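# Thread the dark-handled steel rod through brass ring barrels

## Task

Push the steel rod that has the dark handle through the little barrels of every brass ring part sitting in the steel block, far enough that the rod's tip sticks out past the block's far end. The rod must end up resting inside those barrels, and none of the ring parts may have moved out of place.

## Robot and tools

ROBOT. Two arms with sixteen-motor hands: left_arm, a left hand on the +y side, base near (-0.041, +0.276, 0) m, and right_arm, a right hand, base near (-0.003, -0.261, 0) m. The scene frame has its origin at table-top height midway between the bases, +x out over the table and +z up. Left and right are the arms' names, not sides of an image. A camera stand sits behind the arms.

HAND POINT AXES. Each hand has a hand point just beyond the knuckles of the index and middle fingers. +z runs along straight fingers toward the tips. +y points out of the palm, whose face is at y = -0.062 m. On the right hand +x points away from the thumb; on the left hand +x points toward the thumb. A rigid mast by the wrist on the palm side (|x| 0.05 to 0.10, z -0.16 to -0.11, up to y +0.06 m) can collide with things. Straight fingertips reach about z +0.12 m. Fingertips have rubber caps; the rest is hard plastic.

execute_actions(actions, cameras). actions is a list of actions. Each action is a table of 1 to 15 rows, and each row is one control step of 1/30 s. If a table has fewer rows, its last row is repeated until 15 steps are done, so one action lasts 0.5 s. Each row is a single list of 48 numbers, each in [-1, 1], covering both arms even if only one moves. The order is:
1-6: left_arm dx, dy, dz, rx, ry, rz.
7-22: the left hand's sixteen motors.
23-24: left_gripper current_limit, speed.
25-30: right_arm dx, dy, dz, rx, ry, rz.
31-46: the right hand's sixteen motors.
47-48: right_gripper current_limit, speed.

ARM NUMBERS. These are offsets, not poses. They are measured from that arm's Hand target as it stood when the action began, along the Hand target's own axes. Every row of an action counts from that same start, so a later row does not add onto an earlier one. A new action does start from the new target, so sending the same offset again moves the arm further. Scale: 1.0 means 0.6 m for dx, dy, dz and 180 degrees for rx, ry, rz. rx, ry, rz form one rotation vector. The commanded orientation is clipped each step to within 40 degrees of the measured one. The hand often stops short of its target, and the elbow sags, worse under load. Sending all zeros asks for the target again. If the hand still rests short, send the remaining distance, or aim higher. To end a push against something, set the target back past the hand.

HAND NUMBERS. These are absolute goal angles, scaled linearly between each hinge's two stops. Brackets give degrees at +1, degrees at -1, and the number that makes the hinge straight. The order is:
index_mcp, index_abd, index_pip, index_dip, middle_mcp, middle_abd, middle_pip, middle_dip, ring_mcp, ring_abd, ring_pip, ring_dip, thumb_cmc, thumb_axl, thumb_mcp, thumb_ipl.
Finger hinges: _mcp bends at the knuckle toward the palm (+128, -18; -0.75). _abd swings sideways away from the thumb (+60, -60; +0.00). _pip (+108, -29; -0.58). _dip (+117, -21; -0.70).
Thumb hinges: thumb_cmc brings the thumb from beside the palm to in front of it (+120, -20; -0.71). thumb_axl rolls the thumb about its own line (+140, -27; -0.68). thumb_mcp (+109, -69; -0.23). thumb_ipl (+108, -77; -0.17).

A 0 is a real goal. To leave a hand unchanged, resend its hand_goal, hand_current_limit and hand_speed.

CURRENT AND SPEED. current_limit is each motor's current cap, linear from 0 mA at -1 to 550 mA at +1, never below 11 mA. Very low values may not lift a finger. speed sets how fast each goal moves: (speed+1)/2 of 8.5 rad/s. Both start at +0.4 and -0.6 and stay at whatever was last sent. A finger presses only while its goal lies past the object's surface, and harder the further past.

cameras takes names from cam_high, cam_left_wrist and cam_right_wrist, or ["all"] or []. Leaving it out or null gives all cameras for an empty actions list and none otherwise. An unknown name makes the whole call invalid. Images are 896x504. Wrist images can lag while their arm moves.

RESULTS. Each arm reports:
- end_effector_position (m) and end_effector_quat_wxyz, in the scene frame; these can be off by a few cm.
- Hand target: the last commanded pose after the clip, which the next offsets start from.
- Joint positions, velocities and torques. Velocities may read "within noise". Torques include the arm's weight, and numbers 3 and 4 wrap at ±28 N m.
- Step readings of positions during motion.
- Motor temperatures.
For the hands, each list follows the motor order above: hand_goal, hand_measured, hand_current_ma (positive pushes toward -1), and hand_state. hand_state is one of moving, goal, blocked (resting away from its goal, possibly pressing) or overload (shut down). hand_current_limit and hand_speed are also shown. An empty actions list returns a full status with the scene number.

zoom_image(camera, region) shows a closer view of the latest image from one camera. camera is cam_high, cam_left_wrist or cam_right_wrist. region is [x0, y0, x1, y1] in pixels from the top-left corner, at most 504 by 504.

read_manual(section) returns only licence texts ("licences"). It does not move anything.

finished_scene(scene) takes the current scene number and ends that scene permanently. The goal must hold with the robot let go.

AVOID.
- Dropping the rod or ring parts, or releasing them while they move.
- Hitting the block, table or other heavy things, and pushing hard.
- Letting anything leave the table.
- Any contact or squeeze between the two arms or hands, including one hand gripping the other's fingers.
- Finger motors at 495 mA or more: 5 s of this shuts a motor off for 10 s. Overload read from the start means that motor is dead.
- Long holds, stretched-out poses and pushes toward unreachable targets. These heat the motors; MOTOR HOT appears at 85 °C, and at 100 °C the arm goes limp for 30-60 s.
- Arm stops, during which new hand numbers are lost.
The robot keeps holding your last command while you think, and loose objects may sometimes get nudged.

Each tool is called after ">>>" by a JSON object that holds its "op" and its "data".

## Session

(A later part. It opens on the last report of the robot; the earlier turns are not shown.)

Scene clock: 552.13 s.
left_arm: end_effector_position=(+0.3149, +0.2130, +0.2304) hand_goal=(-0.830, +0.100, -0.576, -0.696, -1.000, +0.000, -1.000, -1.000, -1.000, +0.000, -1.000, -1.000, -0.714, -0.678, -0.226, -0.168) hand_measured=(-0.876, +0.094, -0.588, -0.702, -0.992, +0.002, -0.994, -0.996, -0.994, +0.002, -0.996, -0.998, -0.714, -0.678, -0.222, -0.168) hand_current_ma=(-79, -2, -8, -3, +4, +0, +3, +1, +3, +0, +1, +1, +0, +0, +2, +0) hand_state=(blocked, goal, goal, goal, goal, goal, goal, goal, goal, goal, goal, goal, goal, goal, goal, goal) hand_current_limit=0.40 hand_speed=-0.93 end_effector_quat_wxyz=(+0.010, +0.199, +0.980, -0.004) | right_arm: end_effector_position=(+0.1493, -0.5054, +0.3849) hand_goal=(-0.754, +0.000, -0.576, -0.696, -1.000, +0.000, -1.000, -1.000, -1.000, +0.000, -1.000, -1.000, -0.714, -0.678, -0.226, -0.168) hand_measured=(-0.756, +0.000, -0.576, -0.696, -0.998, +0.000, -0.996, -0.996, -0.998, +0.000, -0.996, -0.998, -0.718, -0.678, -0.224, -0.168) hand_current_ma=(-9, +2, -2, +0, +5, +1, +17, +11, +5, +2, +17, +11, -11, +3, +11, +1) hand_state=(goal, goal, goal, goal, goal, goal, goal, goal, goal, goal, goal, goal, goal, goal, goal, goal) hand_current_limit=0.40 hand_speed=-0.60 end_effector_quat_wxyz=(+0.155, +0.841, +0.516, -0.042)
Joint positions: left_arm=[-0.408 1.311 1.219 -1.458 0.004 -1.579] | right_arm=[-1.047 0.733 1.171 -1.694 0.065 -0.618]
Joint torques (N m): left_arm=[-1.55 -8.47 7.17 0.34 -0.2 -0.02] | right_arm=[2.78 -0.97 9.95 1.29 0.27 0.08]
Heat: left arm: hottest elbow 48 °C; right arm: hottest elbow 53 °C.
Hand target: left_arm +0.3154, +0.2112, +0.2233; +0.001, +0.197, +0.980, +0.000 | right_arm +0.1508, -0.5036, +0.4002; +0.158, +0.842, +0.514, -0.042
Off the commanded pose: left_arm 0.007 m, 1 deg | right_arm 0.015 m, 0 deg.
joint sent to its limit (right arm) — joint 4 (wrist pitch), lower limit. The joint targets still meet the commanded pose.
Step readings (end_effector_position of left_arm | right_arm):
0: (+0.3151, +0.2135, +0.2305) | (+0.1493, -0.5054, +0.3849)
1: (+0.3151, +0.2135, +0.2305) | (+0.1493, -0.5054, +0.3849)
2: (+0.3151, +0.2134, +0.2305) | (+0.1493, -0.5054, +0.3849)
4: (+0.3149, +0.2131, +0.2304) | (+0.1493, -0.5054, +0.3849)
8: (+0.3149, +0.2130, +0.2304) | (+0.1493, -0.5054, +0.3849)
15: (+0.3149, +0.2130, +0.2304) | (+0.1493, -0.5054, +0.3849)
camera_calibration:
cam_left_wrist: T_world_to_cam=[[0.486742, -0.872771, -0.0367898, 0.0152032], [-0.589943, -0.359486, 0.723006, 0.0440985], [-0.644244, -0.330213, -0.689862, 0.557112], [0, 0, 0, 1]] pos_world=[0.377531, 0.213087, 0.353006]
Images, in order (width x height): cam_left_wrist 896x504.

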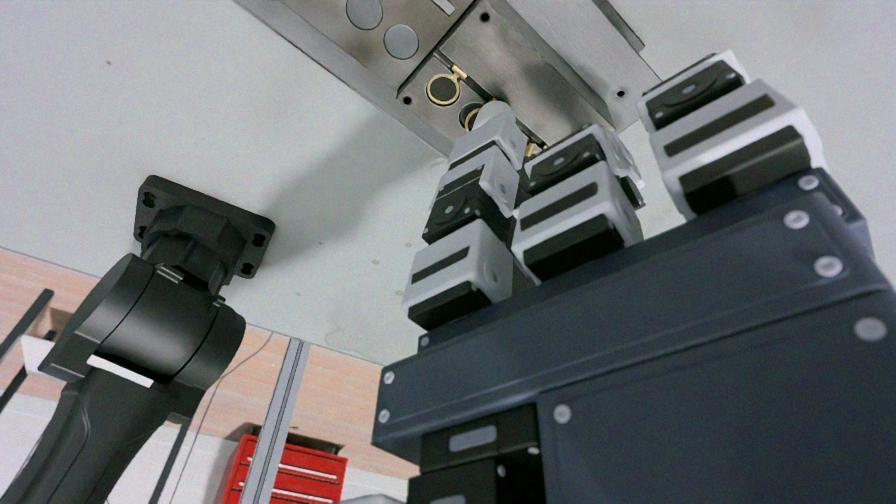

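>>> {"op": "execute_actions", "data": {"actions": [[[0,0,-0.004,0,0,0,-0.8,0.1,-0.576,-0.696,-1,0,-1,-1,-1,0,-1,-1,-0.714,-0.678,-0.226,-0.168,0.4,-0.93,0,0,0,0,0,0,-0.754,0,-0.576,-0.696,-1,0,-1,-1,-1,0,-1,-1,-0.714,-0.678,-0.226,-0.168,0.4,-0.6]]], "cameras": ["cam_left_wrist"]}}

>>> {"op": "zoom_image", "data": {"camera": "cam_left_wrist", "region": [430, 30, 590, 170]}}

Scene clock: 553.37 s.
left_arm: end_effector_position=(+0.3148, +0.2130, +0.2304) hand_goal=(-0.800, +0.100, -0.576, -0.696, -1.000, +0.000, -1.000, -1.000, -1.000, +0.000, -1.000, -1.000, -0.714, -0.678, -0.226, -0.168) hand_measured=(-0.800, +0.096, -0.578, -0.698, -0.992, +0.002, -0.994, -0.996, -0.994, +0.002, -0.996, -0.998, -0.714, -0.678, -0.222, -0.168) hand_current_ma=(+0, -1, -1, -1, +4, +0, +3, +1, +3, +0, +1, +1, +0, +0, +2, +0) hand_state=(goal, goal, goal, goal, goal, goal, goal, goal, goal, goal, goal, goal, goal, goal, goal, goal) hand_current_limit=0.40 hand_speed=-0.93 end_effector_quat_wxyz=(+0.009, +0.199, +0.980, -0.003) | right_arm: end_effector_position=(+0.1493, -0.5054, +0.3849) hand_goal=(-0.754, +0.000, -0.576, -0.696, -1.000, +0.000, -1.000, -1.000, -1.000, +0.000, -1.000, -1.000, -0.714, -0.678, -0.226, -0.168) hand_measured=(-0.756, +0.000, -0.576, -0.696, -0.998, +0.000, -0.996, -0.996, -0.998, +0.000, -0.996, -0.998, -0.718, -0.678, -0.224, -0.168) hand_current_ma=(-9, +2, -2, +0, +5, +1, +17, +11, +5, +2, +17, +11, -11, +3, +11, +1) hand_state=(goal, goal, goal, goal, goal, goal, goal, goal, goal, goal, goal, goal, goal, goal, goal, goal) hand_current_limit=0.40 hand_speed=-0.60 end_effector_quat_wxyz=(+0.155, +0.841, +0.516, -0.042)
Joint positions: left_arm=[-0.408 1.311 1.219 -1.458 0.002 -1.58] | right_arm=[-1.047 0.733 1.171 -1.694 0.065 -0.618]
Joint torques (N m): left_arm=[-1.38 -8.06 7.61 0.13 -0.13 -0.03] | right_arm=[4.01 -0.97 10.09 1.32 0.31 0.04]
Heat: left arm: hottest elbow 48 °C; right arm: hottest elbow 53 °C.
Hand target: left_arm +0.3154, +0.2113, +0.2257; +0.001, +0.197, +0.980, +0.000 | right_arm +0.1508, -0.5036, +0.4002; +0.158, +0.842, +0.514, -0.042
Off the commanded pose: left_arm 0.005 m, 1 deg | right_arm 0.015 m, 0 deg.
joint sent to its limit (right arm) — joint 4 (wrist pitch), lower limit. The joint targets still meet the commanded pose.
Step readings (end_effector_position of left_arm | right_arm):
0: (+0.3149, +0.2130, +0.2304) | (+0.1493, -0.5054, +0.3849)
1: (+0.3149, +0.2130, +0.2304) | (+0.1493, -0.5054, +0.3849)
2: (+0.3148, +0.2128, +0.2303) | (+0.1493, -0.5054, +0.3849)
4: (+0.3147, +0.2126, +0.2302) | (+0.1493, -0.5054, +0.3849)
8: (+0.3146, +0.2124, +0.2302) | (+0.1493, -0.5054, +0.3849)
15: (+0.3148, +0.2130, +0.2304) | (+0.1493, -0.5054, +0.3849)
camera_calibration:
cam_left_wrist: T_world_to_cam=[[0.486784, -0.872671, -0.0385472, 0.0156553], [-0.589977, -0.360996, 0.722225, 0.0445759], [-0.64418, -0.328826, -0.690583, 0.556914], [0, 0, 0, 1]] pos_world=[0.377431, 0.212881, 0.353005]
Images, in order (width x height): cam_left_wrist 896x504.

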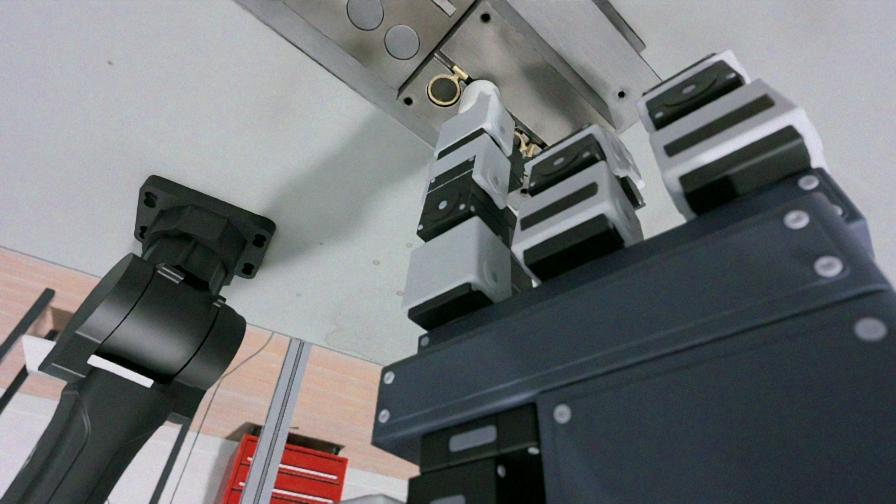

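Scaled by 3.150 from the camera's 896x504 image, which has a finer 1280x720 frame.

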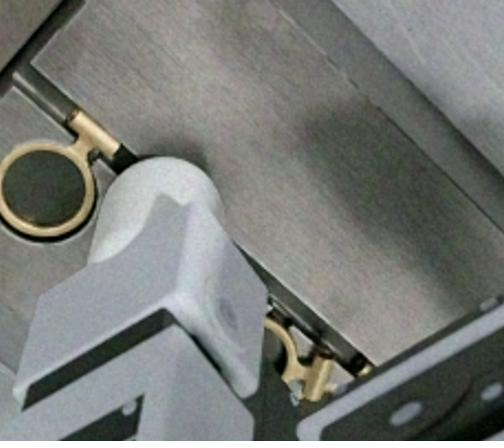

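>>> {"op": "execute_actions", "data": {"actions": [[[0,0,-0.022,0,-0.02,0,-0.8,0.1,-0.576,-0.696,-1,0,-1,-1,-1,0,-1,-1,-0.714,-0.678,-0.226,-0.168,0.4,-0.93,0,0,0,0,0,0,-0.754,0,-0.576,-0.696,-1,0,-1,-1,-1,0,-1,-1,-0.714,-0.678,-0.226,-0.168,0.4,-0.6]],[[0,0,-0.015,0,0,0,-0.92,-0.25,-0.576,-0.696,-1,0,-1,-1,-1,0,-1,-1,-0.714,-0.678,-0.226,-0.168,0.4,-0.7,0,0,0,0,0,0,-0.754,0,-0.576,-0.696,-1,0,-1,-1,-1,0,-1,-1,-0.714,-0.678,-0.226,-0.168,0.4,-0.6]]], "cameras": ["cam_left_wrist"]}}

>>> {"op": "zoom_image", "data": {"camera": "cam_left_wrist", "region": [430, 60, 550, 160]}}

Scene clock: 555.03 s.
left_arm: end_effector_position=(+0.3134, +0.2138, +0.2380) hand_goal=(-0.920, -0.250, -0.576, -0.696, -1.000, +0.000, -1.000, -1.000, -1.000, +0.000, -1.000, -1.000, -0.714, -0.678, -0.226, -0.168) hand_measured=(-0.912, -0.244, -0.578, -0.698, -0.992, +0.002, -0.994, -0.996, -0.994, +0.002, -0.996, -0.998, -0.714, -0.678, -0.222, -0.168) hand_current_ma=(+5, +2, +0, -1, +4, +0, +3, +1, +3, +0, +1, +1, +0, +0, +2, +0) hand_state=(goal, goal, goal, goal, goal, goal, goal, goal, goal, goal, goal, goal, goal, goal, goal, goal) hand_current_limit=0.40 hand_speed=-0.70 end_effector_quat_wxyz=(+0.022, +0.199, +0.980, -0.005) | right_arm: end_effector_position=(+0.1493, -0.5054, +0.3849) hand_goal=(-0.754, +0.000, -0.576, -0.696, -1.000, +0.000, -1.000, -1.000, -1.000, +0.000, -1.000, -1.000, -0.714, -0.678, -0.226, -0.168) hand_measured=(-0.756, +0.000, -0.576, -0.696, -0.998, +0.000, -0.996, -0.996, -0.998, +0.000, -0.996, -0.998, -0.718, -0.678, -0.224, -0.168) hand_current_ma=(-9, +2, -2, +0, +5, +1, +17, +11, +5, +2, +17, +11, -11, +3, +11, +1) hand_state=(goal, goal, goal, goal, goal, goal, goal, goal, goal, goal, goal, goal, goal, goal, goal, goal) hand_current_limit=0.40 hand_speed=-0.60 end_effector_quat_wxyz=(+0.155, +0.841, +0.516, -0.042)
Joint positions: left_arm=[-0.408 1.289 1.219 -1.455 0.001 -1.58] | right_arm=[-1.047 0.733 1.171 -1.694 0.065 -0.618]
Joint torques (N m): left_arm=[-1.38 -9.99 8.91 -0.03 -0.09 -0.04] | right_arm=[2.61 -0.79 10.14 1.2 0.25 0.04]
Heat: left arm: hottest elbow 48 °C; right arm: hottest elbow 53 °C.
Hand target: left_arm +0.3147, +0.2116, +0.2479; +0.032, +0.197, +0.980, -0.006 | right_arm +0.1508, -0.5036, +0.4002; +0.158, +0.842, +0.514, -0.042
Off the commanded pose: left_arm 0.010 m, 1 deg | right_arm 0.015 m, 0 deg.
joint sent to its limit (right arm) — joint 4 (wrist pitch), lower limit. The joint targets still meet the commanded pose.
Step readings (end_effector_position of left_arm | right_arm):
0: (+0.3148, +0.2130, +0.2304) | (+0.1493, -0.5054, +0.3849)
1: (+0.3148, +0.2130, +0.2304) | (+0.1493, -0.5054, +0.3849)
2: (+0.3148, +0.2130, +0.2304) | (+0.1493, -0.5054, +0.3849)
4: (+0.3152, +0.2129, +0.2307) | (+0.1493, -0.5054, +0.3849)
8: (+0.3159, +0.2126, +0.2336) | (+0.1493, -0.5054, +0.3849)
15: (+0.3152, +0.2130, +0.2379) | (+0.1493, -0.5054, +0.3849)
16: (+0.3153, +0.2131, +0.2379) | (+0.1493, -0.5054, +0.3849)
17: (+0.3153, +0.2131, +0.2379) | (+0.1493, -0.5054, +0.3849)
19: (+0.3153, +0.2131, +0.2379) | (+0.1493, -0.5054, +0.3849)
23: (+0.3142, +0.2135, +0.2380) | (+0.1493, -0.5054, +0.3849)
30: (+0.3135, +0.2138, +0.2380) | (+0.1493, -0.5054, +0.3849)
camera_calibration:
cam_left_wrist: T_world_to_cam=[[0.487495, -0.872928, -0.0185799, 0.0124648], [-0.607375, -0.354328, 0.711018, 0.0452659], [-0.627251, -0.335333, -0.702928, 0.560606], [0, 0, 0, 1]] pos_world=[0.373058, 0.214909, 0.362113]
Images, in order (width x height): cam_left_wrist 896x504.

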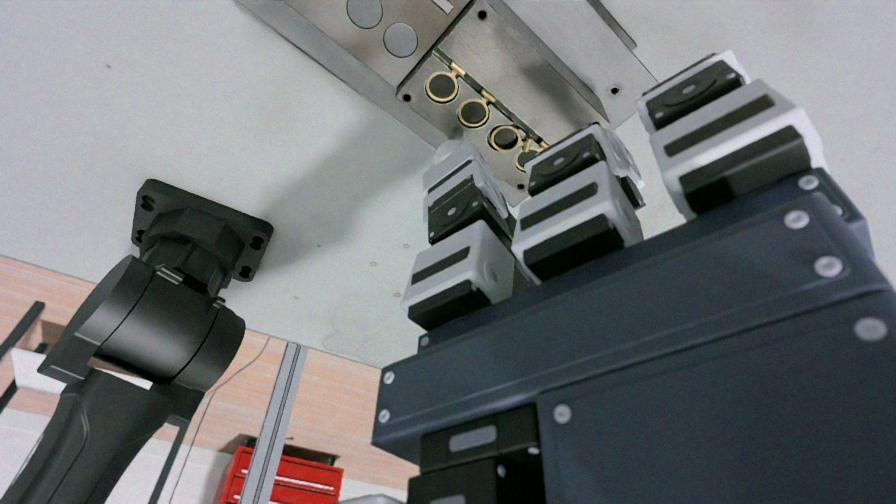

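Scaled by 4.200 from the camera's 896x504 image, which has a finer 1280x720 frame.

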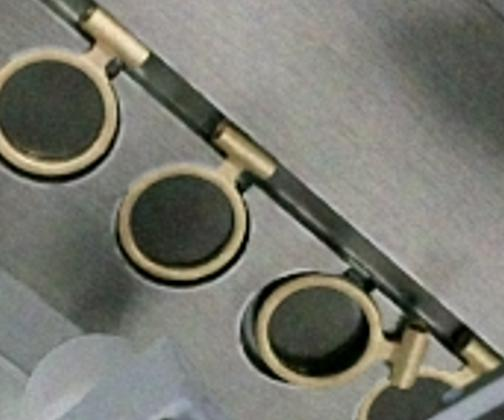

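>>> {"op": "execute_actions", "data": {"actions": [[[0,0,-0.025,0,0,0,-0.92,-0.1,-0.576,-0.696,-1,0,-1,-1,-1,0,-1,-1,-0.714,-0.678,-0.226,-0.168,0.4,-0.7,0,0,0,0,0,0,-0.754,0,-0.576,-0.696,-1,0,-1,-1,-1,0,-1,-1,-0.714,-0.678,-0.226,-0.168,0.4,-0.6]],[[0,0,0,0,0.02,0,-0.92,0,-0.576,-0.696,-1,0,-1,-1,-1,0,-1,-1,-0.714,-0.678,-0.226,-0.168,0.4,-0.8,0,0,0,0,0,0,-0.754,0,-0.576,-0.696,-1,0,-1,-1,-1,0,-1,-1,-0.714,-0.678,-0.226,-0.168,0.4,-0.6]],[[-0.006,-0.013,0,0,0,0,-0.92,0,-0.576,-0.696,-1,0,-1,-1,-1,0,-1,-1,-0.714,-0.678,-0.226,-0.168,0.4,-0.8,0,0,0,0,0,0,-0.754,0,-0.576,-0.696,-1,0,-1,-1,-1,0,-1,-1,-0.714,-0.678,-0.226,-0.168,0.4,-0.6],[-0.012,-0.026,0,0,0,0,-0.92,0,-0.576,-0.696,-1,0,-1,-1,-1,0,-1,-1,-0.714,-0.678,-0.226,-0.168,0.4,-0.8,0,0,0,0,0,0,-0.754,0,-0.576,-0.696,-1,0,-1,-1,-1,0,-1,-1,-0.714,-0.678,-0.226,-0.168,0.4,-0.6],[-0.018,-0.039,0,0,0,0,-0.92,0,-0.576,-0.696,-1,0,-1,-1,-1,0,-1,-1,-0.714,-0.678,-0.226,-0.168,0.4,-0.8,0,0,0,0,0,0,-0.754,0,-0.576,-0.696,-1,0,-1,-1,-1,0,-1,-1,-0.714,-0.678,-0.226,-0.168,0.4,-0.6],[-0.0228,-0.0511,0,0,0,0,-0.92,0,-0.576,-0.696,-1,0,-1,-1,-1,0,-1,-1,-0.714,-0.678,-0.226,-0.168,0.4,-0.8,0,0,0,0,0,0,-0.754,0,-0.576,-0.696,-1,0,-1,-1,-1,0,-1,-1,-0.714,-0.678,-0.226,-0.168,0.4,-0.6]],[[0,0,0.02,0,0,0,-0.92,0,-0.576,-0.696,-1,0,-1,-1,-1,0,-1,-1,-0.714,-0.678,-0.226,-0.168,0.4,-0.8,0,0,0,0,0,0,-0.754,0,-0.576,-0.696,-1,0,-1,-1,-1,0,-1,-1,-0.714,-0.678,-0.226,-0.168,0.4,-0.6]]], "cameras": ["cam_left_wrist"]}}

>>> {"op": "zoom_image", "data": {"camera": "cam_left_wrist", "region": [410, 20, 570, 160]}}

Scene clock: 560.17 s.
left_arm: end_effector_position=(+0.3080, +0.1823, +0.2510) hand_goal=(-0.920, +0.000, -0.576, -0.696, -1.000, +0.000, -1.000, -1.000, -1.000, +0.000, -1.000, -1.000, -0.714, -0.678, -0.226, -0.168) hand_measured=(-0.912, -0.002, -0.578, -0.698, -0.992, +0.002, -0.994, -0.996, -0.994, +0.002, -0.996, -0.998, -0.714, -0.678, -0.222, -0.168) hand_current_ma=(+4, -1, +0, -1, +4, +0, +3, +1, +3, +0, +1, +1, +0, +0, +2, +0) hand_state=(goal, goal, goal, goal, goal, goal, goal, goal, goal, goal, goal, goal, goal, goal, goal, goal) hand_current_limit=0.40 hand_speed=-0.80 end_effector_quat_wxyz=(-0.002, +0.202, +0.979, +0.000) | right_arm: end_effector_position=(+0.1493, -0.5054, +0.3849) hand_goal=(-0.754, +0.000, -0.576, -0.696, -1.000, +0.000, -1.000, -1.000, -1.000, +0.000, -1.000, -1.000, -0.714, -0.678, -0.226, -0.168) hand_measured=(-0.756, +0.000, -0.576, -0.696, -0.998, +0.000, -0.996, -0.996, -0.998, +0.000, -0.996, -0.998, -0.718, -0.678, -0.224, -0.168) hand_current_ma=(-9, +2, -2, +0, +5, +1, +17, +11, +5, +2, +17, +11, -11, +3, +11, +1) hand_state=(goal, goal, goal, goal, goal, goal, goal, goal, goal, goal, goal, goal, goal, goal, goal, goal) hand_current_limit=0.40 hand_speed=-0.60 end_effector_quat_wxyz=(+0.155, +0.841, +0.516, -0.042)
Joint positions: left_arm=[-0.49 1.341 1.299 -1.532 0.002 -1.656] | right_arm=[-1.047 0.733 1.171 -1.694 0.065 -0.618]
Joint torques (N m): left_arm=[-0.85 -8.53 8.68 0.46 -0.1 -0.06] | right_arm=[2.84 -1.55 10.06 1.26 0.21 0.01]
Heat: left arm: hottest elbow 48 °C; right arm: hottest elbow 53 °C.
Hand target: left_arm +0.3147, +0.1782, +0.2509; +0.001, +0.197, +0.980, +0.000 | right_arm +0.1508, -0.5036, +0.4002; +0.158, +0.842, +0.514, -0.042
Off the commanded pose: left_arm 0.008 m, 1 deg | right_arm 0.015 m, 0 deg.
joint sent to its limit (right arm) — joint 4 (wrist pitch), lower limit. The joint targets still meet the commanded pose.
Step readings (end_effector_position of left_arm | right_arm):
0: (+0.3134, +0.2138, +0.2380) | (+0.1493, -0.5054, +0.3849)
1: (+0.3134, +0.2139, +0.2380) | (+0.1493, -0.5054, +0.3849)
2: (+0.3127, +0.2142, +0.2380) | (+0.1493, -0.5054, +0.3849)
4: (+0.3098, +0.2154, +0.2385) | (+0.1493, -0.5054, +0.3849)
8: (+0.3063, +0.2170, +0.2405) | (+0.1493, -0.5054, +0.3849)
15: (+0.3065, +0.2169, +0.2442) | (+0.1493, -0.5054, +0.3849)
16: (+0.3064, +0.2169, +0.2444) | (+0.1493, -0.5054, +0.3849)
17: (+0.3057, +0.2172, +0.2451) | (+0.1493, -0.5054, +0.3849)
19: (+0.3037, +0.2181, +0.2481) | (+0.1493, -0.5054, +0.3849)
23: (+0.3043, +0.2178, +0.2536) | (+0.1493, -0.5054, +0.3849)
30: (+0.3045, +0.2177, +0.2527) | (+0.1493, -0.5054, +0.3849)
31: (+0.3044, +0.2176, +0.2526) | (+0.1493, -0.5054, +0.3849)
32: (+0.3043, +0.2172, +0.2524) | (+0.1493, -0.5054, +0.3849)
34: (+0.3044, +0.2146, +0.2526) | (+0.1493, -0.5054, +0.3849)
38: (+0.3058, +0.1970, +0.2537) | (+0.1493, -0.5054, +0.3849)
45: (+0.3047, +0.1844, +0.2517) | (+0.1493, -0.5054, +0.3849)
46: (+0.3047, +0.1844, +0.2519) | (+0.1493, -0.5054, +0.3849)
47: (+0.3045, +0.1844, +0.2519) | (+0.1493, -0.5054, +0.3849)
49: (+0.3052, +0.1840, +0.2518) | (+0.1493, -0.5054, +0.3849)
53: (+0.3072, +0.1828, +0.2513) | (+0.1493, -0.5054, +0.3849)
60: (+0.3080, +0.1823, +0.2510) | (+0.1493, -0.5054, +0.3849)
camera_calibration:
cam_left_wrist: T_world_to_cam=[[0.480789, -0.874963, -0.0572817, -0.0000384245], [-0.576609, -0.364708, 0.731102, 0.00888479], [-0.660578, -0.318476, -0.67986, 0.557165], [0, 0, 0, 1]] pos_world=[0.373193, 0.180651, 0.372296]
Images, in order (width x height): cam_left_wrist 896x504.

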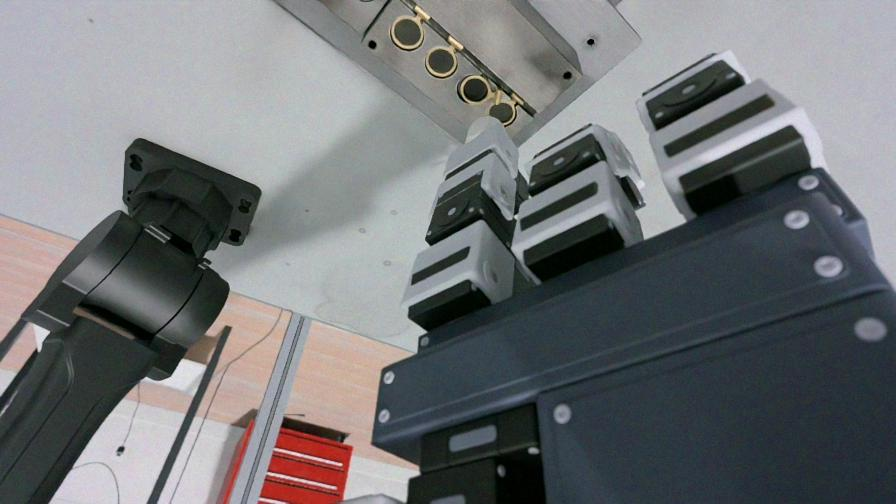

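Scaled by 3.150 from the camera's 896x504 image, which has a finer 1280x720 frame.

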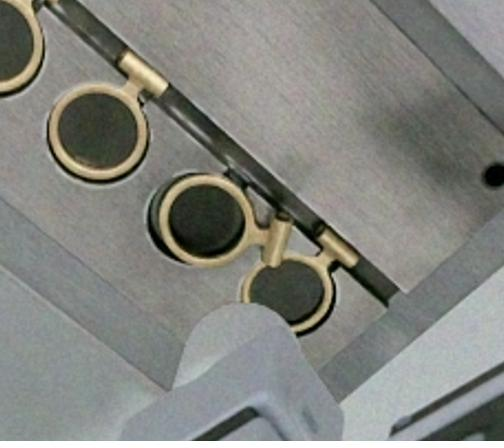

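>>> {"op": "execute_actions", "data": {"actions": [[[0,0,0.02,0,0,0,-0.92,0,-0.576,-0.696,-1,0,-1,-1,-1,0,-1,-1,-0.714,-0.678,-0.226,-0.168,0.4,-0.8,0,0,0,0,0,0,-0.754,0,-0.576,-0.696,-1,0,-1,-1,-1,0,-1,-1,-0.714,-0.678,-0.226,-0.168,0.4,-0.6]],[[0,0,0.018,0,0,0,-0.92,0,-0.576,-0.696,-1,0,-1,-1,-1,0,-1,-1,-0.714,-0.678,-0.226,-0.168,0.4,-0.8,0,0,0,0,0,0,-0.754,0,-0.576,-0.696,-1,0,-1,-1,-1,0,-1,-1,-0.714,-0.678,-0.226,-0.168,0.4,-0.6]]], "cameras": ["cam_left_wrist"]}}

>>> {"op": "zoom_image", "data": {"camera": "cam_left_wrist", "region": [410, 20, 570, 160]}}

Scene clock: 562.17 s.
left_arm: end_effector_position=(+0.3136, +0.1794, +0.2352) hand_goal=(-0.920, +0.000, -0.576, -0.696, -1.000, +0.000, -1.000, -1.000, -1.000, +0.000, -1.000, -1.000, -0.714, -0.678, -0.226, -0.168) hand_measured=(-0.912, -0.002, -0.578, -0.698, -0.992, +0.002, -0.994, -0.996, -0.994, +0.002, -0.996, -0.998, -0.714, -0.678, -0.222, -0.168) hand_current_ma=(+4, -1, +0, -1, +4, +0, +3, +1, +3, +0, +1, +1, +0, +0, +2, +0) hand_state=(goal, goal, goal, goal, goal, goal, goal, goal, goal, goal, goal, goal, goal, goal, goal, goal) hand_current_limit=0.40 hand_speed=-0.80 end_effector_quat_wxyz=(+0.007, +0.202, +0.979, -0.003) | right_arm: end_effector_position=(+0.1493, -0.5054, +0.3849) hand_goal=(-0.754, +0.000, -0.576, -0.696, -1.000, +0.000, -1.000, -1.000, -1.000, +0.000, -1.000, -1.000, -0.714, -0.678, -0.226, -0.168) hand_measured=(-0.756, +0.000, -0.576, -0.696, -0.998, +0.000, -0.996, -0.996, -0.998, +0.000, -0.996, -0.998, -0.718, -0.678, -0.224, -0.168) hand_current_ma=(-9, +2, -2, +0, +5, +1, +17, +11, +5, +2, +17, +11, -11, +3, +11, +1) hand_state=(goal, goal, goal, goal, goal, goal, goal, goal, goal, goal, goal, goal, goal, goal, goal, goal) hand_current_limit=0.40 hand_speed=-0.60 end_effector_quat_wxyz=(+0.155, +0.841, +0.516, -0.042)
Joint positions: left_arm=[-0.49 1.347 1.265 -1.473 0.001 -1.656] | right_arm=[-1.047 0.733 1.171 -1.694 0.065 -0.618]
Joint torques (N m): left_arm=[-1.61 -8.53 7.36 0.42 -0.12 -0.07] | right_arm=[2.78 -1.2 10 1.21 0.25 0.04]
Heat: left arm: hottest elbow 48 °C; right arm: hottest elbow 53 °C.
Hand target: left_arm +0.3147, +0.1782, +0.2281; +0.001, +0.198, +0.980, +0.000 | right_arm +0.1508, -0.5036, +0.4002; +0.158, +0.842, +0.514, -0.042
Off the commanded pose: left_arm 0.007 m, 1 deg | right_arm 0.015 m, 0 deg.
joint sent to its limit (right arm) — joint 4 (wrist pitch), lower limit. The joint targets still meet the commanded pose.
Step readings (end_effector_position of left_arm | right_arm):
0: (+0.3080, +0.1823, +0.2510) | (+0.1493, -0.5054, +0.3849)
1: (+0.3081, +0.1823, +0.2510) | (+0.1493, -0.5054, +0.3849)
2: (+0.3086, +0.1820, +0.2510) | (+0.1493, -0.5054, +0.3849)
4: (+0.3108, +0.1808, +0.2507) | (+0.1493, -0.5054, +0.3849)
8: (+0.3133, +0.1795, +0.2491) | (+0.1493, -0.5054, +0.3849)
15: (+0.3132, +0.1796, +0.2469) | (+0.1493, -0.5054, +0.3849)
16: (+0.3132, +0.1796, +0.2467) | (+0.1493, -0.5054, +0.3849)
17: (+0.3135, +0.1794, +0.2461) | (+0.1493, -0.5054, +0.3849)
19: (+0.3140, +0.1792, +0.2433) | (+0.1493, -0.5054, +0.3849)
23: (+0.3128, +0.1798, +0.2372) | (+0.1493, -0.5054, +0.3849)
30: (+0.3135, +0.1795, +0.2352) | (+0.1493, -0.5054, +0.3849)
camera_calibration:
cam_left_wrist: T_world_to_cam=[[0.481588, -0.875414, -0.0415206, -0.0100826], [-0.588939, -0.358348, 0.724388, 0.0268986], [-0.649018, -0.324403, -0.688141, 0.54859], [0, 0, 0, 1]] pos_world=[0.376742, 0.178777, 0.357604]
Images, in order (width x height): cam_left_wrist 896x504.

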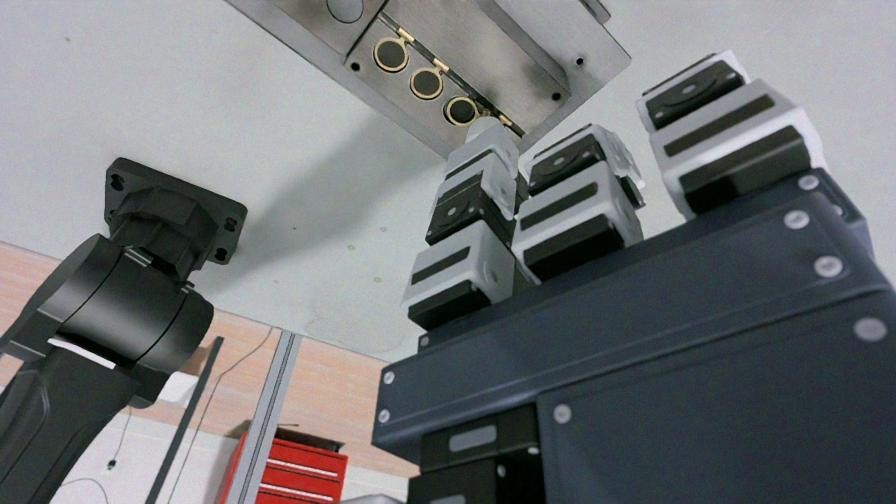

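Scaled by 3.150 from the camera's 896x504 image, which has a finer 1280x720 frame.

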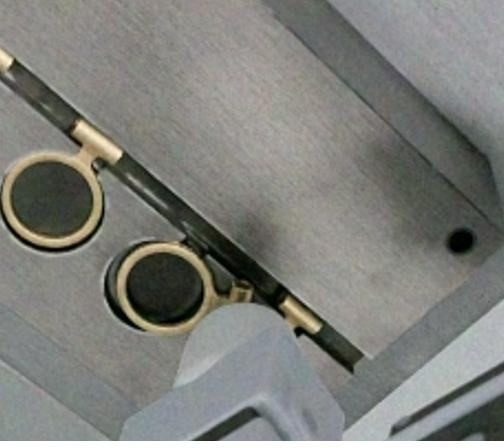

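>>> {"op": "execute_actions", "data": {"actions": [[[0,0,0.004,0,0,0,-0.92,0,-0.576,-0.696,-1,0,-1,-1,-1,0,-1,-1,-0.714,-0.678,-0.226,-0.168,0.4,-0.8,0,0,0,0,0,0,-0.754,0,-0.576,-0.696,-1,0,-1,-1,-1,0,-1,-1,-0.714,-0.678,-0.226,-0.168,0.4,-0.6]],[[0,0,0.003,0,0,0,-0.92,0,-0.576,-0.696,-1,0,-1,-1,-1,0,-1,-1,-0.714,-0.678,-0.226,-0.168,0.4,-0.8,0,0,0,0,0,0,-0.754,0,-0.576,-0.696,-1,0,-1,-1,-1,0,-1,-1,-0.714,-0.678,-0.226,-0.168,0.4,-0.6]],[[0,0,0.001,0,0,0,-0.9,0.01,-0.576,-0.696,-1,0,-1,-1,-1,0,-1,-1,-0.714,-0.678,-0.226,-0.168,0.4,-0.93,0,0,0,0,0,0,-0.754,0,-0.576,-0.696,-1,0,-1,-1,-1,0,-1,-1,-0.714,-0.678,-0.226,-0.168,0.4,-0.6]]], "cameras": ["cam_left_wrist"]}}

>>> {"op": "zoom_image", "data": {"camera": "cam_left_wrist", "region": [410, 20, 570, 160]}}

Scene clock: 564.67 s.
left_arm: end_effector_position=(+0.3141, +0.1791, +0.2325) hand_goal=(-0.900, +0.010, -0.576, -0.696, -1.000, +0.000, -1.000, -1.000, -1.000, +0.000, -1.000, -1.000, -0.714, -0.678, -0.226, -0.168) hand_measured=(-0.912, +0.002, -0.578, -0.698, -0.992, +0.002, -0.994, -0.996, -0.994, +0.002, -0.996, -0.998, -0.714, -0.678, -0.222, -0.168) hand_current_ma=(-10, -3, +0, -1, +4, +0, +3, +1, +3, +0, +1, +1, +0, +0, +2, +0) hand_state=(goal, goal, goal, goal, goal, goal, goal, goal, goal, goal, goal, goal, goal, goal, goal, goal) hand_current_limit=0.40 hand_speed=-0.93 end_effector_quat_wxyz=(+0.009, +0.202, +0.979, -0.003) | right_arm: end_effector_position=(+0.1493, -0.5054, +0.3849) hand_goal=(-0.754, +0.000, -0.576, -0.696, -1.000, +0.000, -1.000, -1.000, -1.000, +0.000, -1.000, -1.000, -0.714, -0.678, -0.226, -0.168) hand_measured=(-0.756, +0.000, -0.576, -0.696, -0.998, +0.000, -0.996, -0.996, -0.998, +0.000, -0.996, -0.998, -0.718, -0.678, -0.224, -0.168) hand_current_ma=(-9, +2, -2, +0, +5, +1, +17, +11, +5, +2, +17, +11, -11, +3, +11, +1) hand_state=(goal, goal, goal, goal, goal, goal, goal, goal, goal, goal, goal, goal, goal, goal, goal, goal) hand_current_limit=0.40 hand_speed=-0.60 end_effector_quat_wxyz=(+0.155, +0.841, +0.516, -0.042)
Joint positions: left_arm=[-0.49 1.347 1.258 -1.462 0.001 -1.656] | right_arm=[-1.047 0.733 1.171 -1.694 0.065 -0.618]
Joint torques (N m): left_arm=[-1.14 -8.53 6.9 0.54 -0.09 -0.04] | right_arm=[3.02 -1.55 10.22 1.28 0.24 0.08]
Heat: left arm: hottest elbow 47 °C; right arm: hottest elbow 53 °C.
Hand target: left_arm +0.3147, +0.1783, +0.2232; +0.001, +0.197, +0.980, +0.000 | right_arm +0.1508, -0.5036, +0.4002; +0.158, +0.842, +0.514, -0.042
Off the commanded pose: left_arm 0.009 m, 1 deg | right_arm 0.015 m, 0 deg.
joint sent to its limit (right arm) — joint 4 (wrist pitch), lower limit. The joint targets still meet the commanded pose.
Step readings (end_effector_position of left_arm | right_arm):
0: (+0.3136, +0.1794, +0.2352) | (+0.1493, -0.5054, +0.3849)
1: (+0.3136, +0.1794, +0.2352) | (+0.1493, -0.5054, +0.3849)
2: (+0.3136, +0.1794, +0.2352) | (+0.1493, -0.5054, +0.3849)
4: (+0.3139, +0.1792, +0.2349) | (+0.1493, -0.5054, +0.3849)
8: (+0.3138, +0.1793, +0.2337) | (+0.1493, -0.5054, +0.3849)
15: (+0.3138, +0.1793, +0.2335) | (+0.1493, -0.5054, +0.3849)
16: (+0.3138, +0.1793, +0.2334) | (+0.1493, -0.5054, +0.3849)
17: (+0.3139, +0.1792, +0.2334) | (+0.1493, -0.5054, +0.3849)
19: (+0.3143, +0.1790, +0.2334) | (+0.1493, -0.5054, +0.3849)
23: (+0.3141, +0.1791, +0.2325) | (+0.1493, -0.5054, +0.3849)
30: (+0.3142, +0.1791, +0.2325) | (+0.1493, -0.5054, +0.3849)
31: (+0.3142, +0.1791, +0.2325) | (+0.1493, -0.5054, +0.3849)
32: (+0.3142, +0.1791, +0.2325) | (+0.1493, -0.5054, +0.3849)
34: (+0.3142, +0.1791, +0.2325) | (+0.1493, -0.5054, +0.3849)
38: (+0.3141, +0.1791, +0.2325) | (+0.1493, -0.5054, +0.3849)
45: (+0.3141, +0.1791, +0.2325) | (+0.1493, -0.5054, +0.3849)
camera_calibration:
cam_left_wrist: T_world_to_cam=[[0.482413, -0.875104, -0.0383586, -0.0117142], [-0.591112, -0.35755, 0.723011, 0.0299285], [-0.646425, -0.326116, -0.689771, 0.546838], [0, 0, 0, 1]] pos_world=[0.376832, 0.178782, 0.355105]
Images, in order (width x height): cam_left_wrist 896x504.

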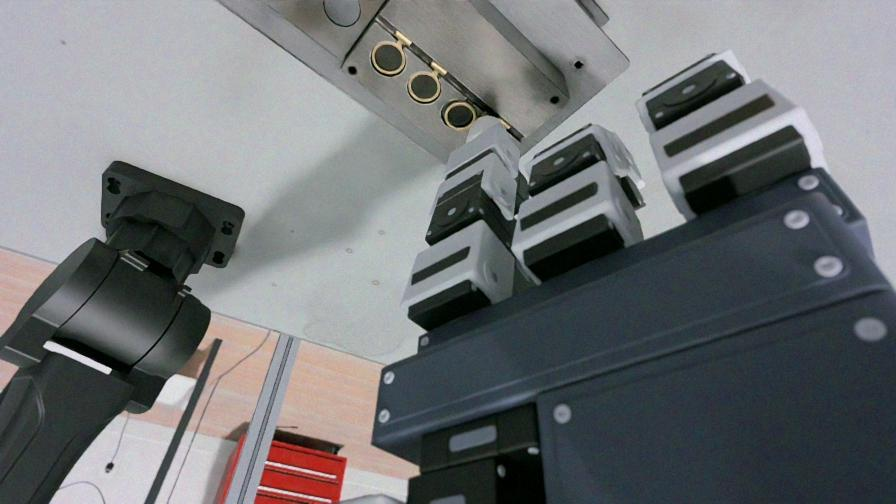

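Scaled by 3.150 from the camera's 896x504 image, which has a finer 1280x720 frame.

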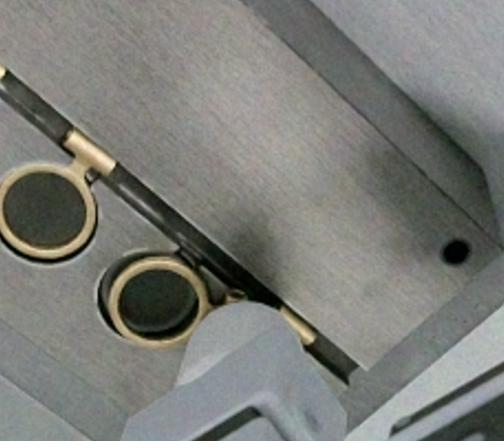

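>>> {"op": "execute_actions", "data": {"actions": [[[0,0,0.001,0,0,0,-0.885,0.04,-0.576,-0.696,-1,0,-1,-1,-1,0,-1,-1,-0.714,-0.678,-0.226,-0.168,0.4,-0.93,0,0,0,0,0,0,-0.754,0,-0.576,-0.696,-1,0,-1,-1,-1,0,-1,-1,-0.714,-0.678,-0.226,-0.168,0.4,-0.6]]], "cameras": ["cam_left_wrist"]}}

>>> {"op": "zoom_image", "data": {"camera": "cam_left_wrist", "region": [410, 20, 570, 160]}}

Scene clock: 565.73 s.
left_arm: end_effector_position=(+0.3141, +0.1791, +0.2325) hand_goal=(-0.886, +0.040, -0.576, -0.696, -1.000, +0.000, -1.000, -1.000, -1.000, +0.000, -1.000, -1.000, -0.714, -0.678, -0.226, -0.168) hand_measured=(-0.902, +0.032, -0.580, -0.698, -0.992, +0.002, -0.994, -0.996, -0.994, +0.002, -0.996, -0.998, -0.714, -0.678, -0.222, -0.168) hand_current_ma=(-15, -4, -1, -1, +4, +0, +3, +1, +3, +0, +1, +1, +0, +0, +2, +0) hand_state=(goal, goal, goal, goal, goal, goal, goal, goal, goal, goal, goal, goal, goal, goal, goal, goal) hand_current_limit=0.40 hand_speed=-0.93 end_effector_quat_wxyz=(+0.009, +0.202, +0.979, -0.003) | right_arm: end_effector_position=(+0.1493, -0.5054, +0.3849) hand_goal=(-0.754, +0.000, -0.576, -0.696, -1.000, +0.000, -1.000, -1.000, -1.000, +0.000, -1.000, -1.000, -0.714, -0.678, -0.226, -0.168) hand_measured=(-0.756, +0.000, -0.576, -0.696, -0.998, +0.000, -0.996, -0.996, -0.998, +0.000, -0.996, -0.998, -0.718, -0.678, -0.224, -0.168) hand_current_ma=(-9, +2, -2, +0, +5, +1, +17, +11, +5, +2, +17, +11, -11, +3, +11, +1) hand_state=(goal, goal, goal, goal, goal, goal, goal, goal, goal, goal, goal, goal, goal, goal, goal, goal) hand_current_limit=0.40 hand_speed=-0.60 end_effector_quat_wxyz=(+0.155, +0.841, +0.516, -0.042)
Joint positions: left_arm=[-0.49 1.347 1.258 -1.462 0.001 -1.656] | right_arm=[-1.047 0.733 1.171 -1.694 0.065 -0.618]
Joint torques (N m): left_arm=[-1.14 -8.35 6.84 0.65 -0.1 -0.01] | right_arm=[2.9 -0.79 10.13 1.37 0.24 0.04]
Heat: left arm: hottest elbow 47 °C; right arm: hottest elbow 53 °C.
Hand target: left_arm +0.3147, +0.1783, +0.2226; +0.001, +0.197, +0.980, +0.000 | right_arm +0.1508, -0.5036, +0.4002; +0.158, +0.842, +0.514, -0.042
Off the commanded pose: left_arm 0.010 m, 1 deg | right_arm 0.015 m, 0 deg.
joint sent to its limit (right arm) — joint 4 (wrist pitch), lower limit. The joint targets still meet the commanded pose.
Step readings (end_effector_position of left_arm | right_arm):
0: (+0.3141, +0.1791, +0.2325) | (+0.1493, -0.5054, +0.3849)
1: (+0.3141, +0.1791, +0.2325) | (+0.1493, -0.5054, +0.3849)
2: (+0.3141, +0.1791, +0.2325) | (+0.1493, -0.5054, +0.3849)
4: (+0.3141, +0.1791, +0.2325) | (+0.1493, -0.5054, +0.3849)
8: (+0.3141, +0.1791, +0.2325) | (+0.1493, -0.5054, +0.3849)
15: (+0.3141, +0.1791, +0.2325) | (+0.1493, -0.5054, +0.3849)
camera_calibration:
cam_left_wrist: T_world_to_cam=[[0.482413, -0.875104, -0.0383586, -0.0117142], [-0.591112, -0.35755, 0.723011, 0.0299285], [-0.646425, -0.326116, -0.689771, 0.546838], [0, 0, 0, 1]] pos_world=[0.376832, 0.178782, 0.355105]
Images, in order (width x height): cam_left_wrist 896x504.

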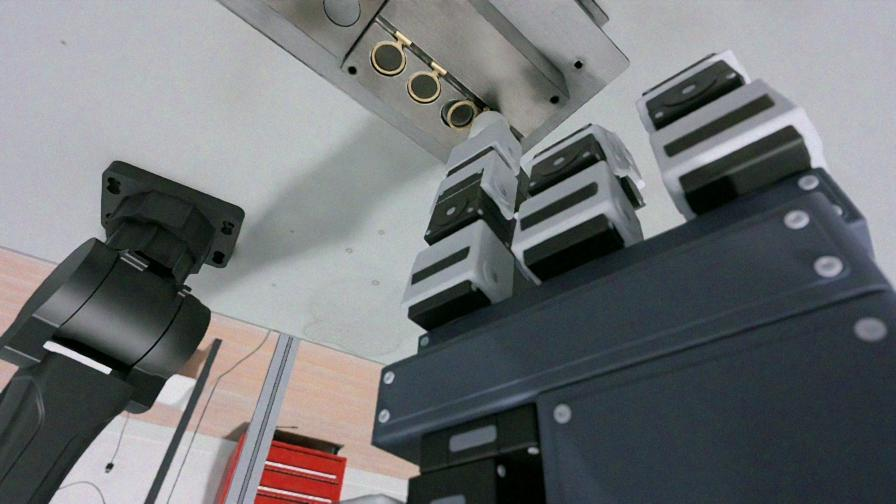

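Scaled by 3.150 from the camera's 896x504 image, which has a finer 1280x720 frame.

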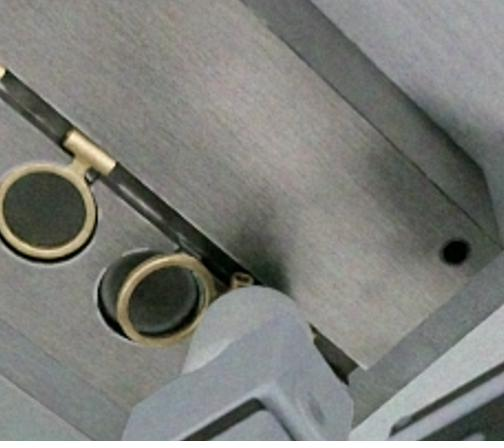

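>>> {"op": "execute_actions", "data": {"actions": [[[0,0,0,0,0,0,-0.855,0.04,-0.576,-0.696,-1,0,-1,-1,-1,0,-1,-1,-0.714,-0.678,-0.226,-0.168,0.4,-0.93,0,0,0,0,0,0,-0.754,0,-0.576,-0.696,-1,0,-1,-1,-1,0,-1,-1,-0.714,-0.678,-0.226,-0.168,0.4,-0.6]]], "cameras": ["cam_left_wrist"]}}

>>> {"op": "zoom_image", "data": {"camera": "cam_left_wrist", "region": [410, 20, 570, 160]}}

Scene clock: 566.93 s.
left_arm: end_effector_position=(+0.3140, +0.1790, +0.2325) hand_goal=(-0.856, +0.040, -0.576, -0.696, -1.000, +0.000, -1.000, -1.000, -1.000, +0.000, -1.000, -1.000, -0.714, -0.678, -0.226, -0.168) hand_measured=(-0.890, +0.032, -0.584, -0.700, -0.992, +0.002, -0.994, -0.996, -0.994, +0.002, -0.996, -0.998, -0.714, -0.678, -0.222, -0.168) hand_current_ma=(-50, -4, -4, -1, +4, +0, +3, +1, +3, +0, +1, +1, +0, +0, +2, +0) hand_state=(blocked, goal, goal, goal, goal, goal, goal, goal, goal, goal, goal, goal, goal, goal, goal, goal) hand_current_limit=0.40 hand_speed=-0.93 end_effector_quat_wxyz=(+0.009, +0.201, +0.979, -0.004) | right_arm: end_effector_position=(+0.1493, -0.5054, +0.3849) hand_goal=(-0.754, +0.000, -0.576, -0.696, -1.000, +0.000, -1.000, -1.000, -1.000, +0.000, -1.000, -1.000, -0.714, -0.678, -0.226, -0.168) hand_measured=(-0.756, +0.000, -0.576, -0.696, -0.998, +0.000, -0.996, -0.996, -0.998, +0.000, -0.996, -0.998, -0.718, -0.678, -0.224, -0.168) hand_current_ma=(-9, +2, -2, +0, +5, +1, +17, +11, +5, +2, +17, +11, -11, +3, +11, +1) hand_state=(goal, goal, goal, goal, goal, goal, goal, goal, goal, goal, goal, goal, goal, goal, goal, goal) hand_current_limit=0.40 hand_speed=-0.60 end_effector_quat_wxyz=(+0.155, +0.841, +0.516, -0.042)
Joint positions: left_arm=[-0.49 1.347 1.258 -1.462 0.002 -1.657] | right_arm=[-1.047 0.733 1.171 -1.694 0.065 -0.618]
Joint torques (N m): left_arm=[-1.03 -8.47 6.79 0.77 -0.1 -0.02] | right_arm=[2.9 -1.26 10.28 1.11 0.25 0.01]
Heat: left arm: hottest elbow 47 °C; right arm: hottest elbow 53 °C.
Hand target: left_arm +0.3147, +0.1783, +0.2226; +0.001, +0.197, +0.980, +0.000 | right_arm +0.1508, -0.5036, +0.4002; +0.158, +0.842, +0.514, -0.042
Off the commanded pose: left_arm 0.010 m, 1 deg | right_arm 0.015 m, 0 deg.
joint sent to its limit (right arm) — joint 4 (wrist pitch), lower limit. The joint targets still meet the commanded pose.
Step readings (end_effector_position of left_arm | right_arm):
0: (+0.3141, +0.1791, +0.2325) | (+0.1493, -0.5054, +0.3849)
1: (+0.3141, +0.1791, +0.2325) | (+0.1493, -0.5054, +0.3849)
2: (+0.3141, +0.1791, +0.2325) | (+0.1493, -0.5054, +0.3849)
4: (+0.3141, +0.1790, +0.2325) | (+0.1493, -0.5054, +0.3849)
8: (+0.3140, +0.1790, +0.2325) | (+0.1493, -0.5054, +0.3849)
15: (+0.3140, +0.1790, +0.2325) | (+0.1493, -0.5054, +0.3849)
camera_calibration:
cam_left_wrist: T_world_to_cam=[[0.483105, -0.874733, -0.0381121, -0.0121318], [-0.590694, -0.357746, 0.723255, 0.0297928], [-0.646289, -0.326895, -0.689528, 0.546773], [0, 0, 0, 1]] pos_world=[0.376833, 0.178784, 0.355005]
Images, in order (width x height): cam_left_wrist 896x504.

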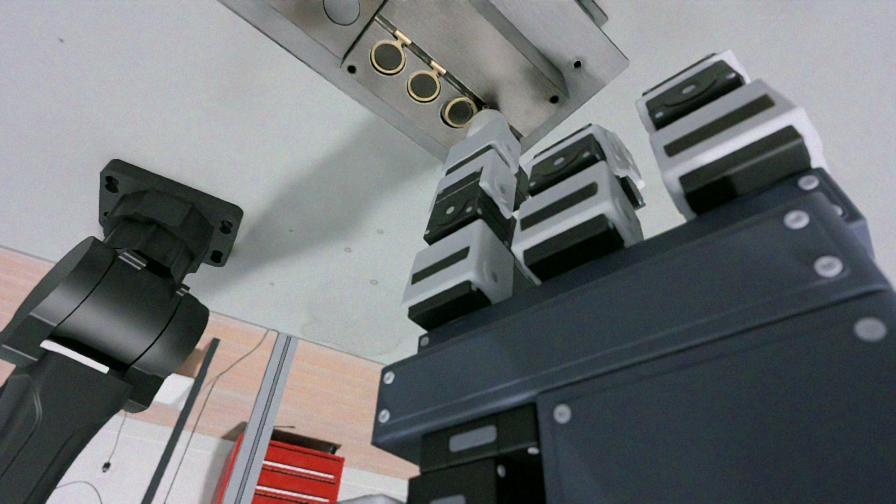

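Scaled by 3.150 from the camera's 896x504 image, which has a finer 1280x720 frame.

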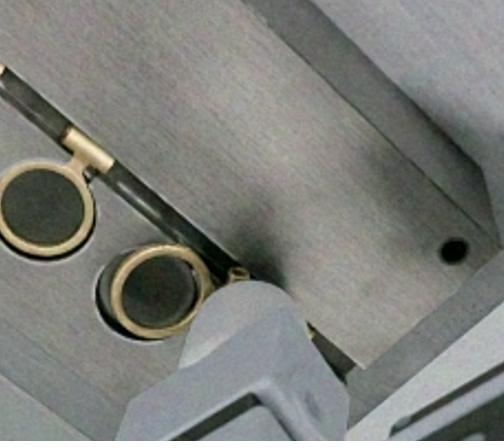

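>>> {"op": "execute_actions", "data": {"actions": [[[0,0,0,0,0,0,-0.83,0.04,-0.576,-0.696,-1,0,-1,-1,-1,0,-1,-1,-0.714,-0.678,-0.226,-0.168,0.4,-0.93,0,0,0,0,0,0,-0.754,0,-0.576,-0.696,-1,0,-1,-1,-1,0,-1,-1,-0.714,-0.678,-0.226,-0.168,0.4,-0.6]]], "cameras": ["cam_left_wrist"]}}

>>> {"op": "zoom_image", "data": {"camera": "cam_left_wrist", "region": [410, 20, 570, 160]}}

Scene clock: 568.07 s.
left_arm: end_effector_position=(+0.3138, +0.1787, +0.2323) hand_goal=(-0.830, +0.040, -0.576, -0.696, -1.000, +0.000, -1.000, -1.000, -1.000, +0.000, -1.000, -1.000, -0.714, -0.678, -0.226, -0.168) hand_measured=(-0.878, +0.032, -0.588, -0.702, -0.992, +0.002, -0.994, -0.996, -0.994, +0.002, -0.996, -0.998, -0.714, -0.678, -0.222, -0.168) hand_current_ma=(-85, -4, -9, -3, +4, +0, +3, +1, +3, +0, +1, +1, +0, +0, +2, +0) hand_state=(blocked, goal, goal, goal, goal, goal, goal, goal, goal, goal, goal, goal, goal, goal, goal, goal) hand_current_limit=0.40 hand_speed=-0.93 end_effector_quat_wxyz=(+0.009, +0.201, +0.980, -0.004) | right_arm: end_effector_position=(+0.1493, -0.5054, +0.3849) hand_goal=(-0.754, +0.000, -0.576, -0.696, -1.000, +0.000, -1.000, -1.000, -1.000, +0.000, -1.000, -1.000, -0.714, -0.678, -0.226, -0.168) hand_measured=(-0.756, +0.000, -0.576, -0.696, -0.998, +0.000, -0.996, -0.996, -0.998, +0.000, -0.996, -0.998, -0.718, -0.678, -0.224, -0.168) hand_current_ma=(-9, +2, -2, +0, +5, +1, +17, +11, +5, +2, +17, +11, -11, +3, +11, +1) hand_state=(goal, goal, goal, goal, goal, goal, goal, goal, goal, goal, goal, goal, goal, goal, goal, goal) hand_current_limit=0.40 hand_speed=-0.60 end_effector_quat_wxyz=(+0.155, +0.841, +0.516, -0.042)
Joint positions: left_arm=[-0.49 1.347 1.258 -1.462 0.004 -1.658] | right_arm=[-1.047 0.733 1.171 -1.694 0.065 -0.618]
Joint torques (N m): left_arm=[-1.44 -8.59 6.74 0.55 -0.15 0] | right_arm=[3.43 -1.38 10.14 1.52 0.27 0.03]
Heat: left arm: hottest elbow 47 °C; right arm: hottest elbow 53 °C.
Hand target: left_arm +0.3146, +0.1782, +0.2226; +0.001, +0.197, +0.980, +0.000 | right_arm +0.1508, -0.5036, +0.4002; +0.158, +0.842, +0.514, -0.042
Off the commanded pose: left_arm 0.010 m, 1 deg | right_arm 0.015 m, 0 deg.
joint sent to its limit (right arm) — joint 4 (wrist pitch), lower limit. The joint targets still meet the commanded pose.
Step readings (end_effector_position of left_arm | right_arm):
0: (+0.3140, +0.1790, +0.2325) | (+0.1493, -0.5054, +0.3849)
1: (+0.3140, +0.1790, +0.2325) | (+0.1493, -0.5054, +0.3849)
2: (+0.3139, +0.1789, +0.2324) | (+0.1493, -0.5054, +0.3849)
4: (+0.3139, +0.1788, +0.2324) | (+0.1493, -0.5054, +0.3849)
8: (+0.3138, +0.1787, +0.2323) | (+0.1493, -0.5054, +0.3849)
15: (+0.3138, +0.1787, +0.2323) | (+0.1493, -0.5054, +0.3849)
camera_calibration:
cam_left_wrist: T_world_to_cam=[[0.483679, -0.874459, -0.0370934, -0.0126662], [-0.589757, -0.356934, 0.72442, 0.0289115], [-0.646716, -0.32851, -0.68836, 0.546544], [0, 0, 0, 1]] pos_world=[0.376636, 0.178789, 0.354805]
Images, in order (width x height): cam_left_wrist 896x504.

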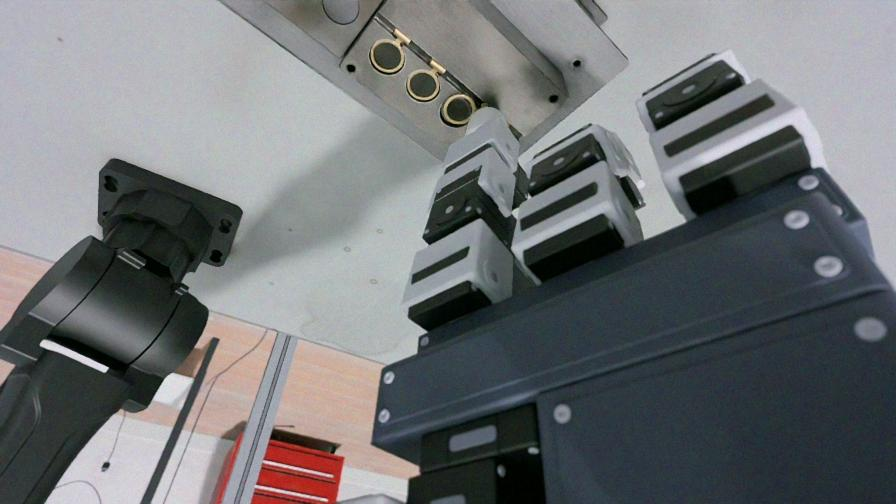

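Scaled by 3.150 from the camera's 896x504 image, which has a finer 1280x720 frame.

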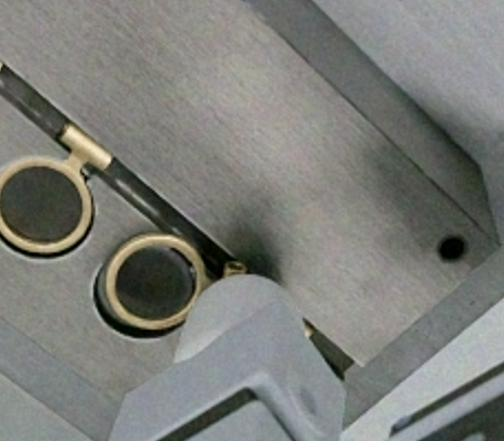

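>>> {"op": "execute_actions", "data": {"actions": [[[0,0,0,0,0,0,-0.81,0.05,-0.576,-0.696,-1,0,-1,-1,-1,0,-1,-1,-0.714,-0.678,-0.226,-0.168,0.4,-0.93,0,0,0,0,0,0,-0.754,0,-0.576,-0.696,-1,0,-1,-1,-1,0,-1,-1,-0.714,-0.678,-0.226,-0.168,0.4,-0.6]]], "cameras": ["cam_left_wrist"]}}

>>> {"op": "zoom_image", "data": {"camera": "cam_left_wrist", "region": [410, 20, 570, 160]}}

Scene clock: 569.27 s.
left_arm: end_effector_position=(+0.3136, +0.1785, +0.2322) hand_goal=(-0.810, +0.050, -0.576, -0.696, -1.000, +0.000, -1.000, -1.000, -1.000, +0.000, -1.000, -1.000, -0.714, -0.678, -0.226, -0.168) hand_measured=(-0.870, +0.032, -0.592, -0.704, -0.992, +0.002, -0.994, -0.996, -0.994, +0.002, -0.996, -0.998, -0.714, -0.678, -0.222, -0.168) hand_current_ma=(-120, -12, -13, -4, +4, +0, +3, +1, +3, +0, +1, +1, +0, +0, +2, +0) hand_state=(blocked, goal, goal, goal, goal, goal, goal, goal, goal, goal, goal, goal, goal, goal, goal, goal) hand_current_limit=0.40 hand_speed=-0.93 end_effector_quat_wxyz=(+0.008, +0.201, +0.980, -0.005) | right_arm: end_effector_position=(+0.1493, -0.5054, +0.3849) hand_goal=(-0.754, +0.000, -0.576, -0.696, -1.000, +0.000, -1.000, -1.000, -1.000, +0.000, -1.000, -1.000, -0.714, -0.678, -0.226, -0.168) hand_measured=(-0.756, +0.000, -0.576, -0.696, -0.998, +0.000, -0.996, -0.996, -0.998, +0.000, -0.996, -0.998, -0.718, -0.678, -0.224, -0.168) hand_current_ma=(-9, +2, -2, +0, +5, +1, +17, +11, +5, +2, +17, +11, -11, +3, +11, +1) hand_state=(goal, goal, goal, goal, goal, goal, goal, goal, goal, goal, goal, goal, goal, goal, goal, goal) hand_current_limit=0.40 hand_speed=-0.60 end_effector_quat_wxyz=(+0.155, +0.841, +0.516, -0.042)
Joint positions: left_arm=[-0.49 1.347 1.258 -1.462 0.005 -1.659] | right_arm=[-1.047 0.733 1.171 -1.694 0.065 -0.618]
Joint torques (N m): left_arm=[-1.38 -8.18 6.78 0.66 -0.22 -0.01] | right_arm=[2.84 -1.38 10.19 1.29 0.32 0.08]
Heat: left arm: hottest elbow 47 °C; right arm: hottest elbow 53 °C.
Hand target: left_arm +0.3146, +0.1782, +0.2226; +0.001, +0.197, +0.980, +0.000 | right_arm +0.1508, -0.5036, +0.4002; +0.158, +0.842, +0.514, -0.042
Off the commanded pose: left_arm 0.010 m, 1 deg | right_arm 0.015 m, 0 deg.
joint sent to its limit (right arm) — joint 4 (wrist pitch), lower limit. The joint targets still meet the commanded pose.
Step readings (end_effector_position of left_arm | right_arm):
0: (+0.3138, +0.1787, +0.2323) | (+0.1493, -0.5054, +0.3849)
1: (+0.3138, +0.1787, +0.2323) | (+0.1493, -0.5054, +0.3849)
2: (+0.3138, +0.1787, +0.2323) | (+0.1493, -0.5054, +0.3849)
4: (+0.3136, +0.1785, +0.2322) | (+0.1493, -0.5054, +0.3849)
8: (+0.3136, +0.1785, +0.2322) | (+0.1493, -0.5054, +0.3849)
15: (+0.3136, +0.1785, +0.2322) | (+0.1493, -0.5054, +0.3849)
camera_calibration:
cam_left_wrist: T_world_to_cam=[[0.484262, -0.874174, -0.0361858, -0.0133023], [-0.58904, -0.356331, 0.7253, 0.0282743], [-0.646933, -0.32992, -0.687481, 0.546334], [0, 0, 0, 1]] pos_world=[0.376538, 0.178693, 0.354606]
Images, in order (width x height): cam_left_wrist 896x504.

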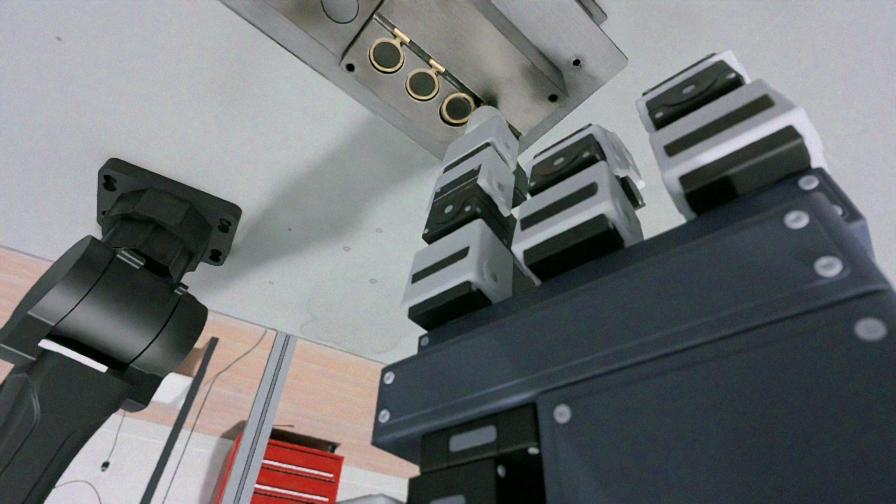

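Scaled by 3.150 from the camera's 896x504 image, which has a finer 1280x720 frame.

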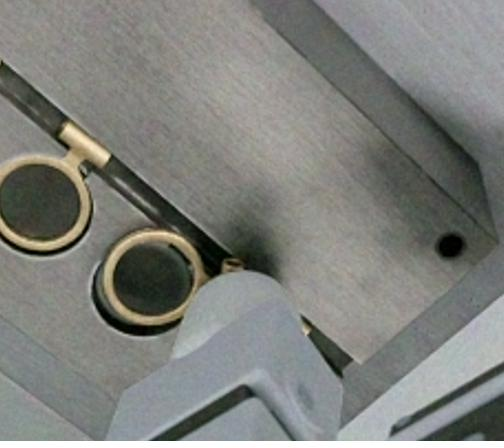

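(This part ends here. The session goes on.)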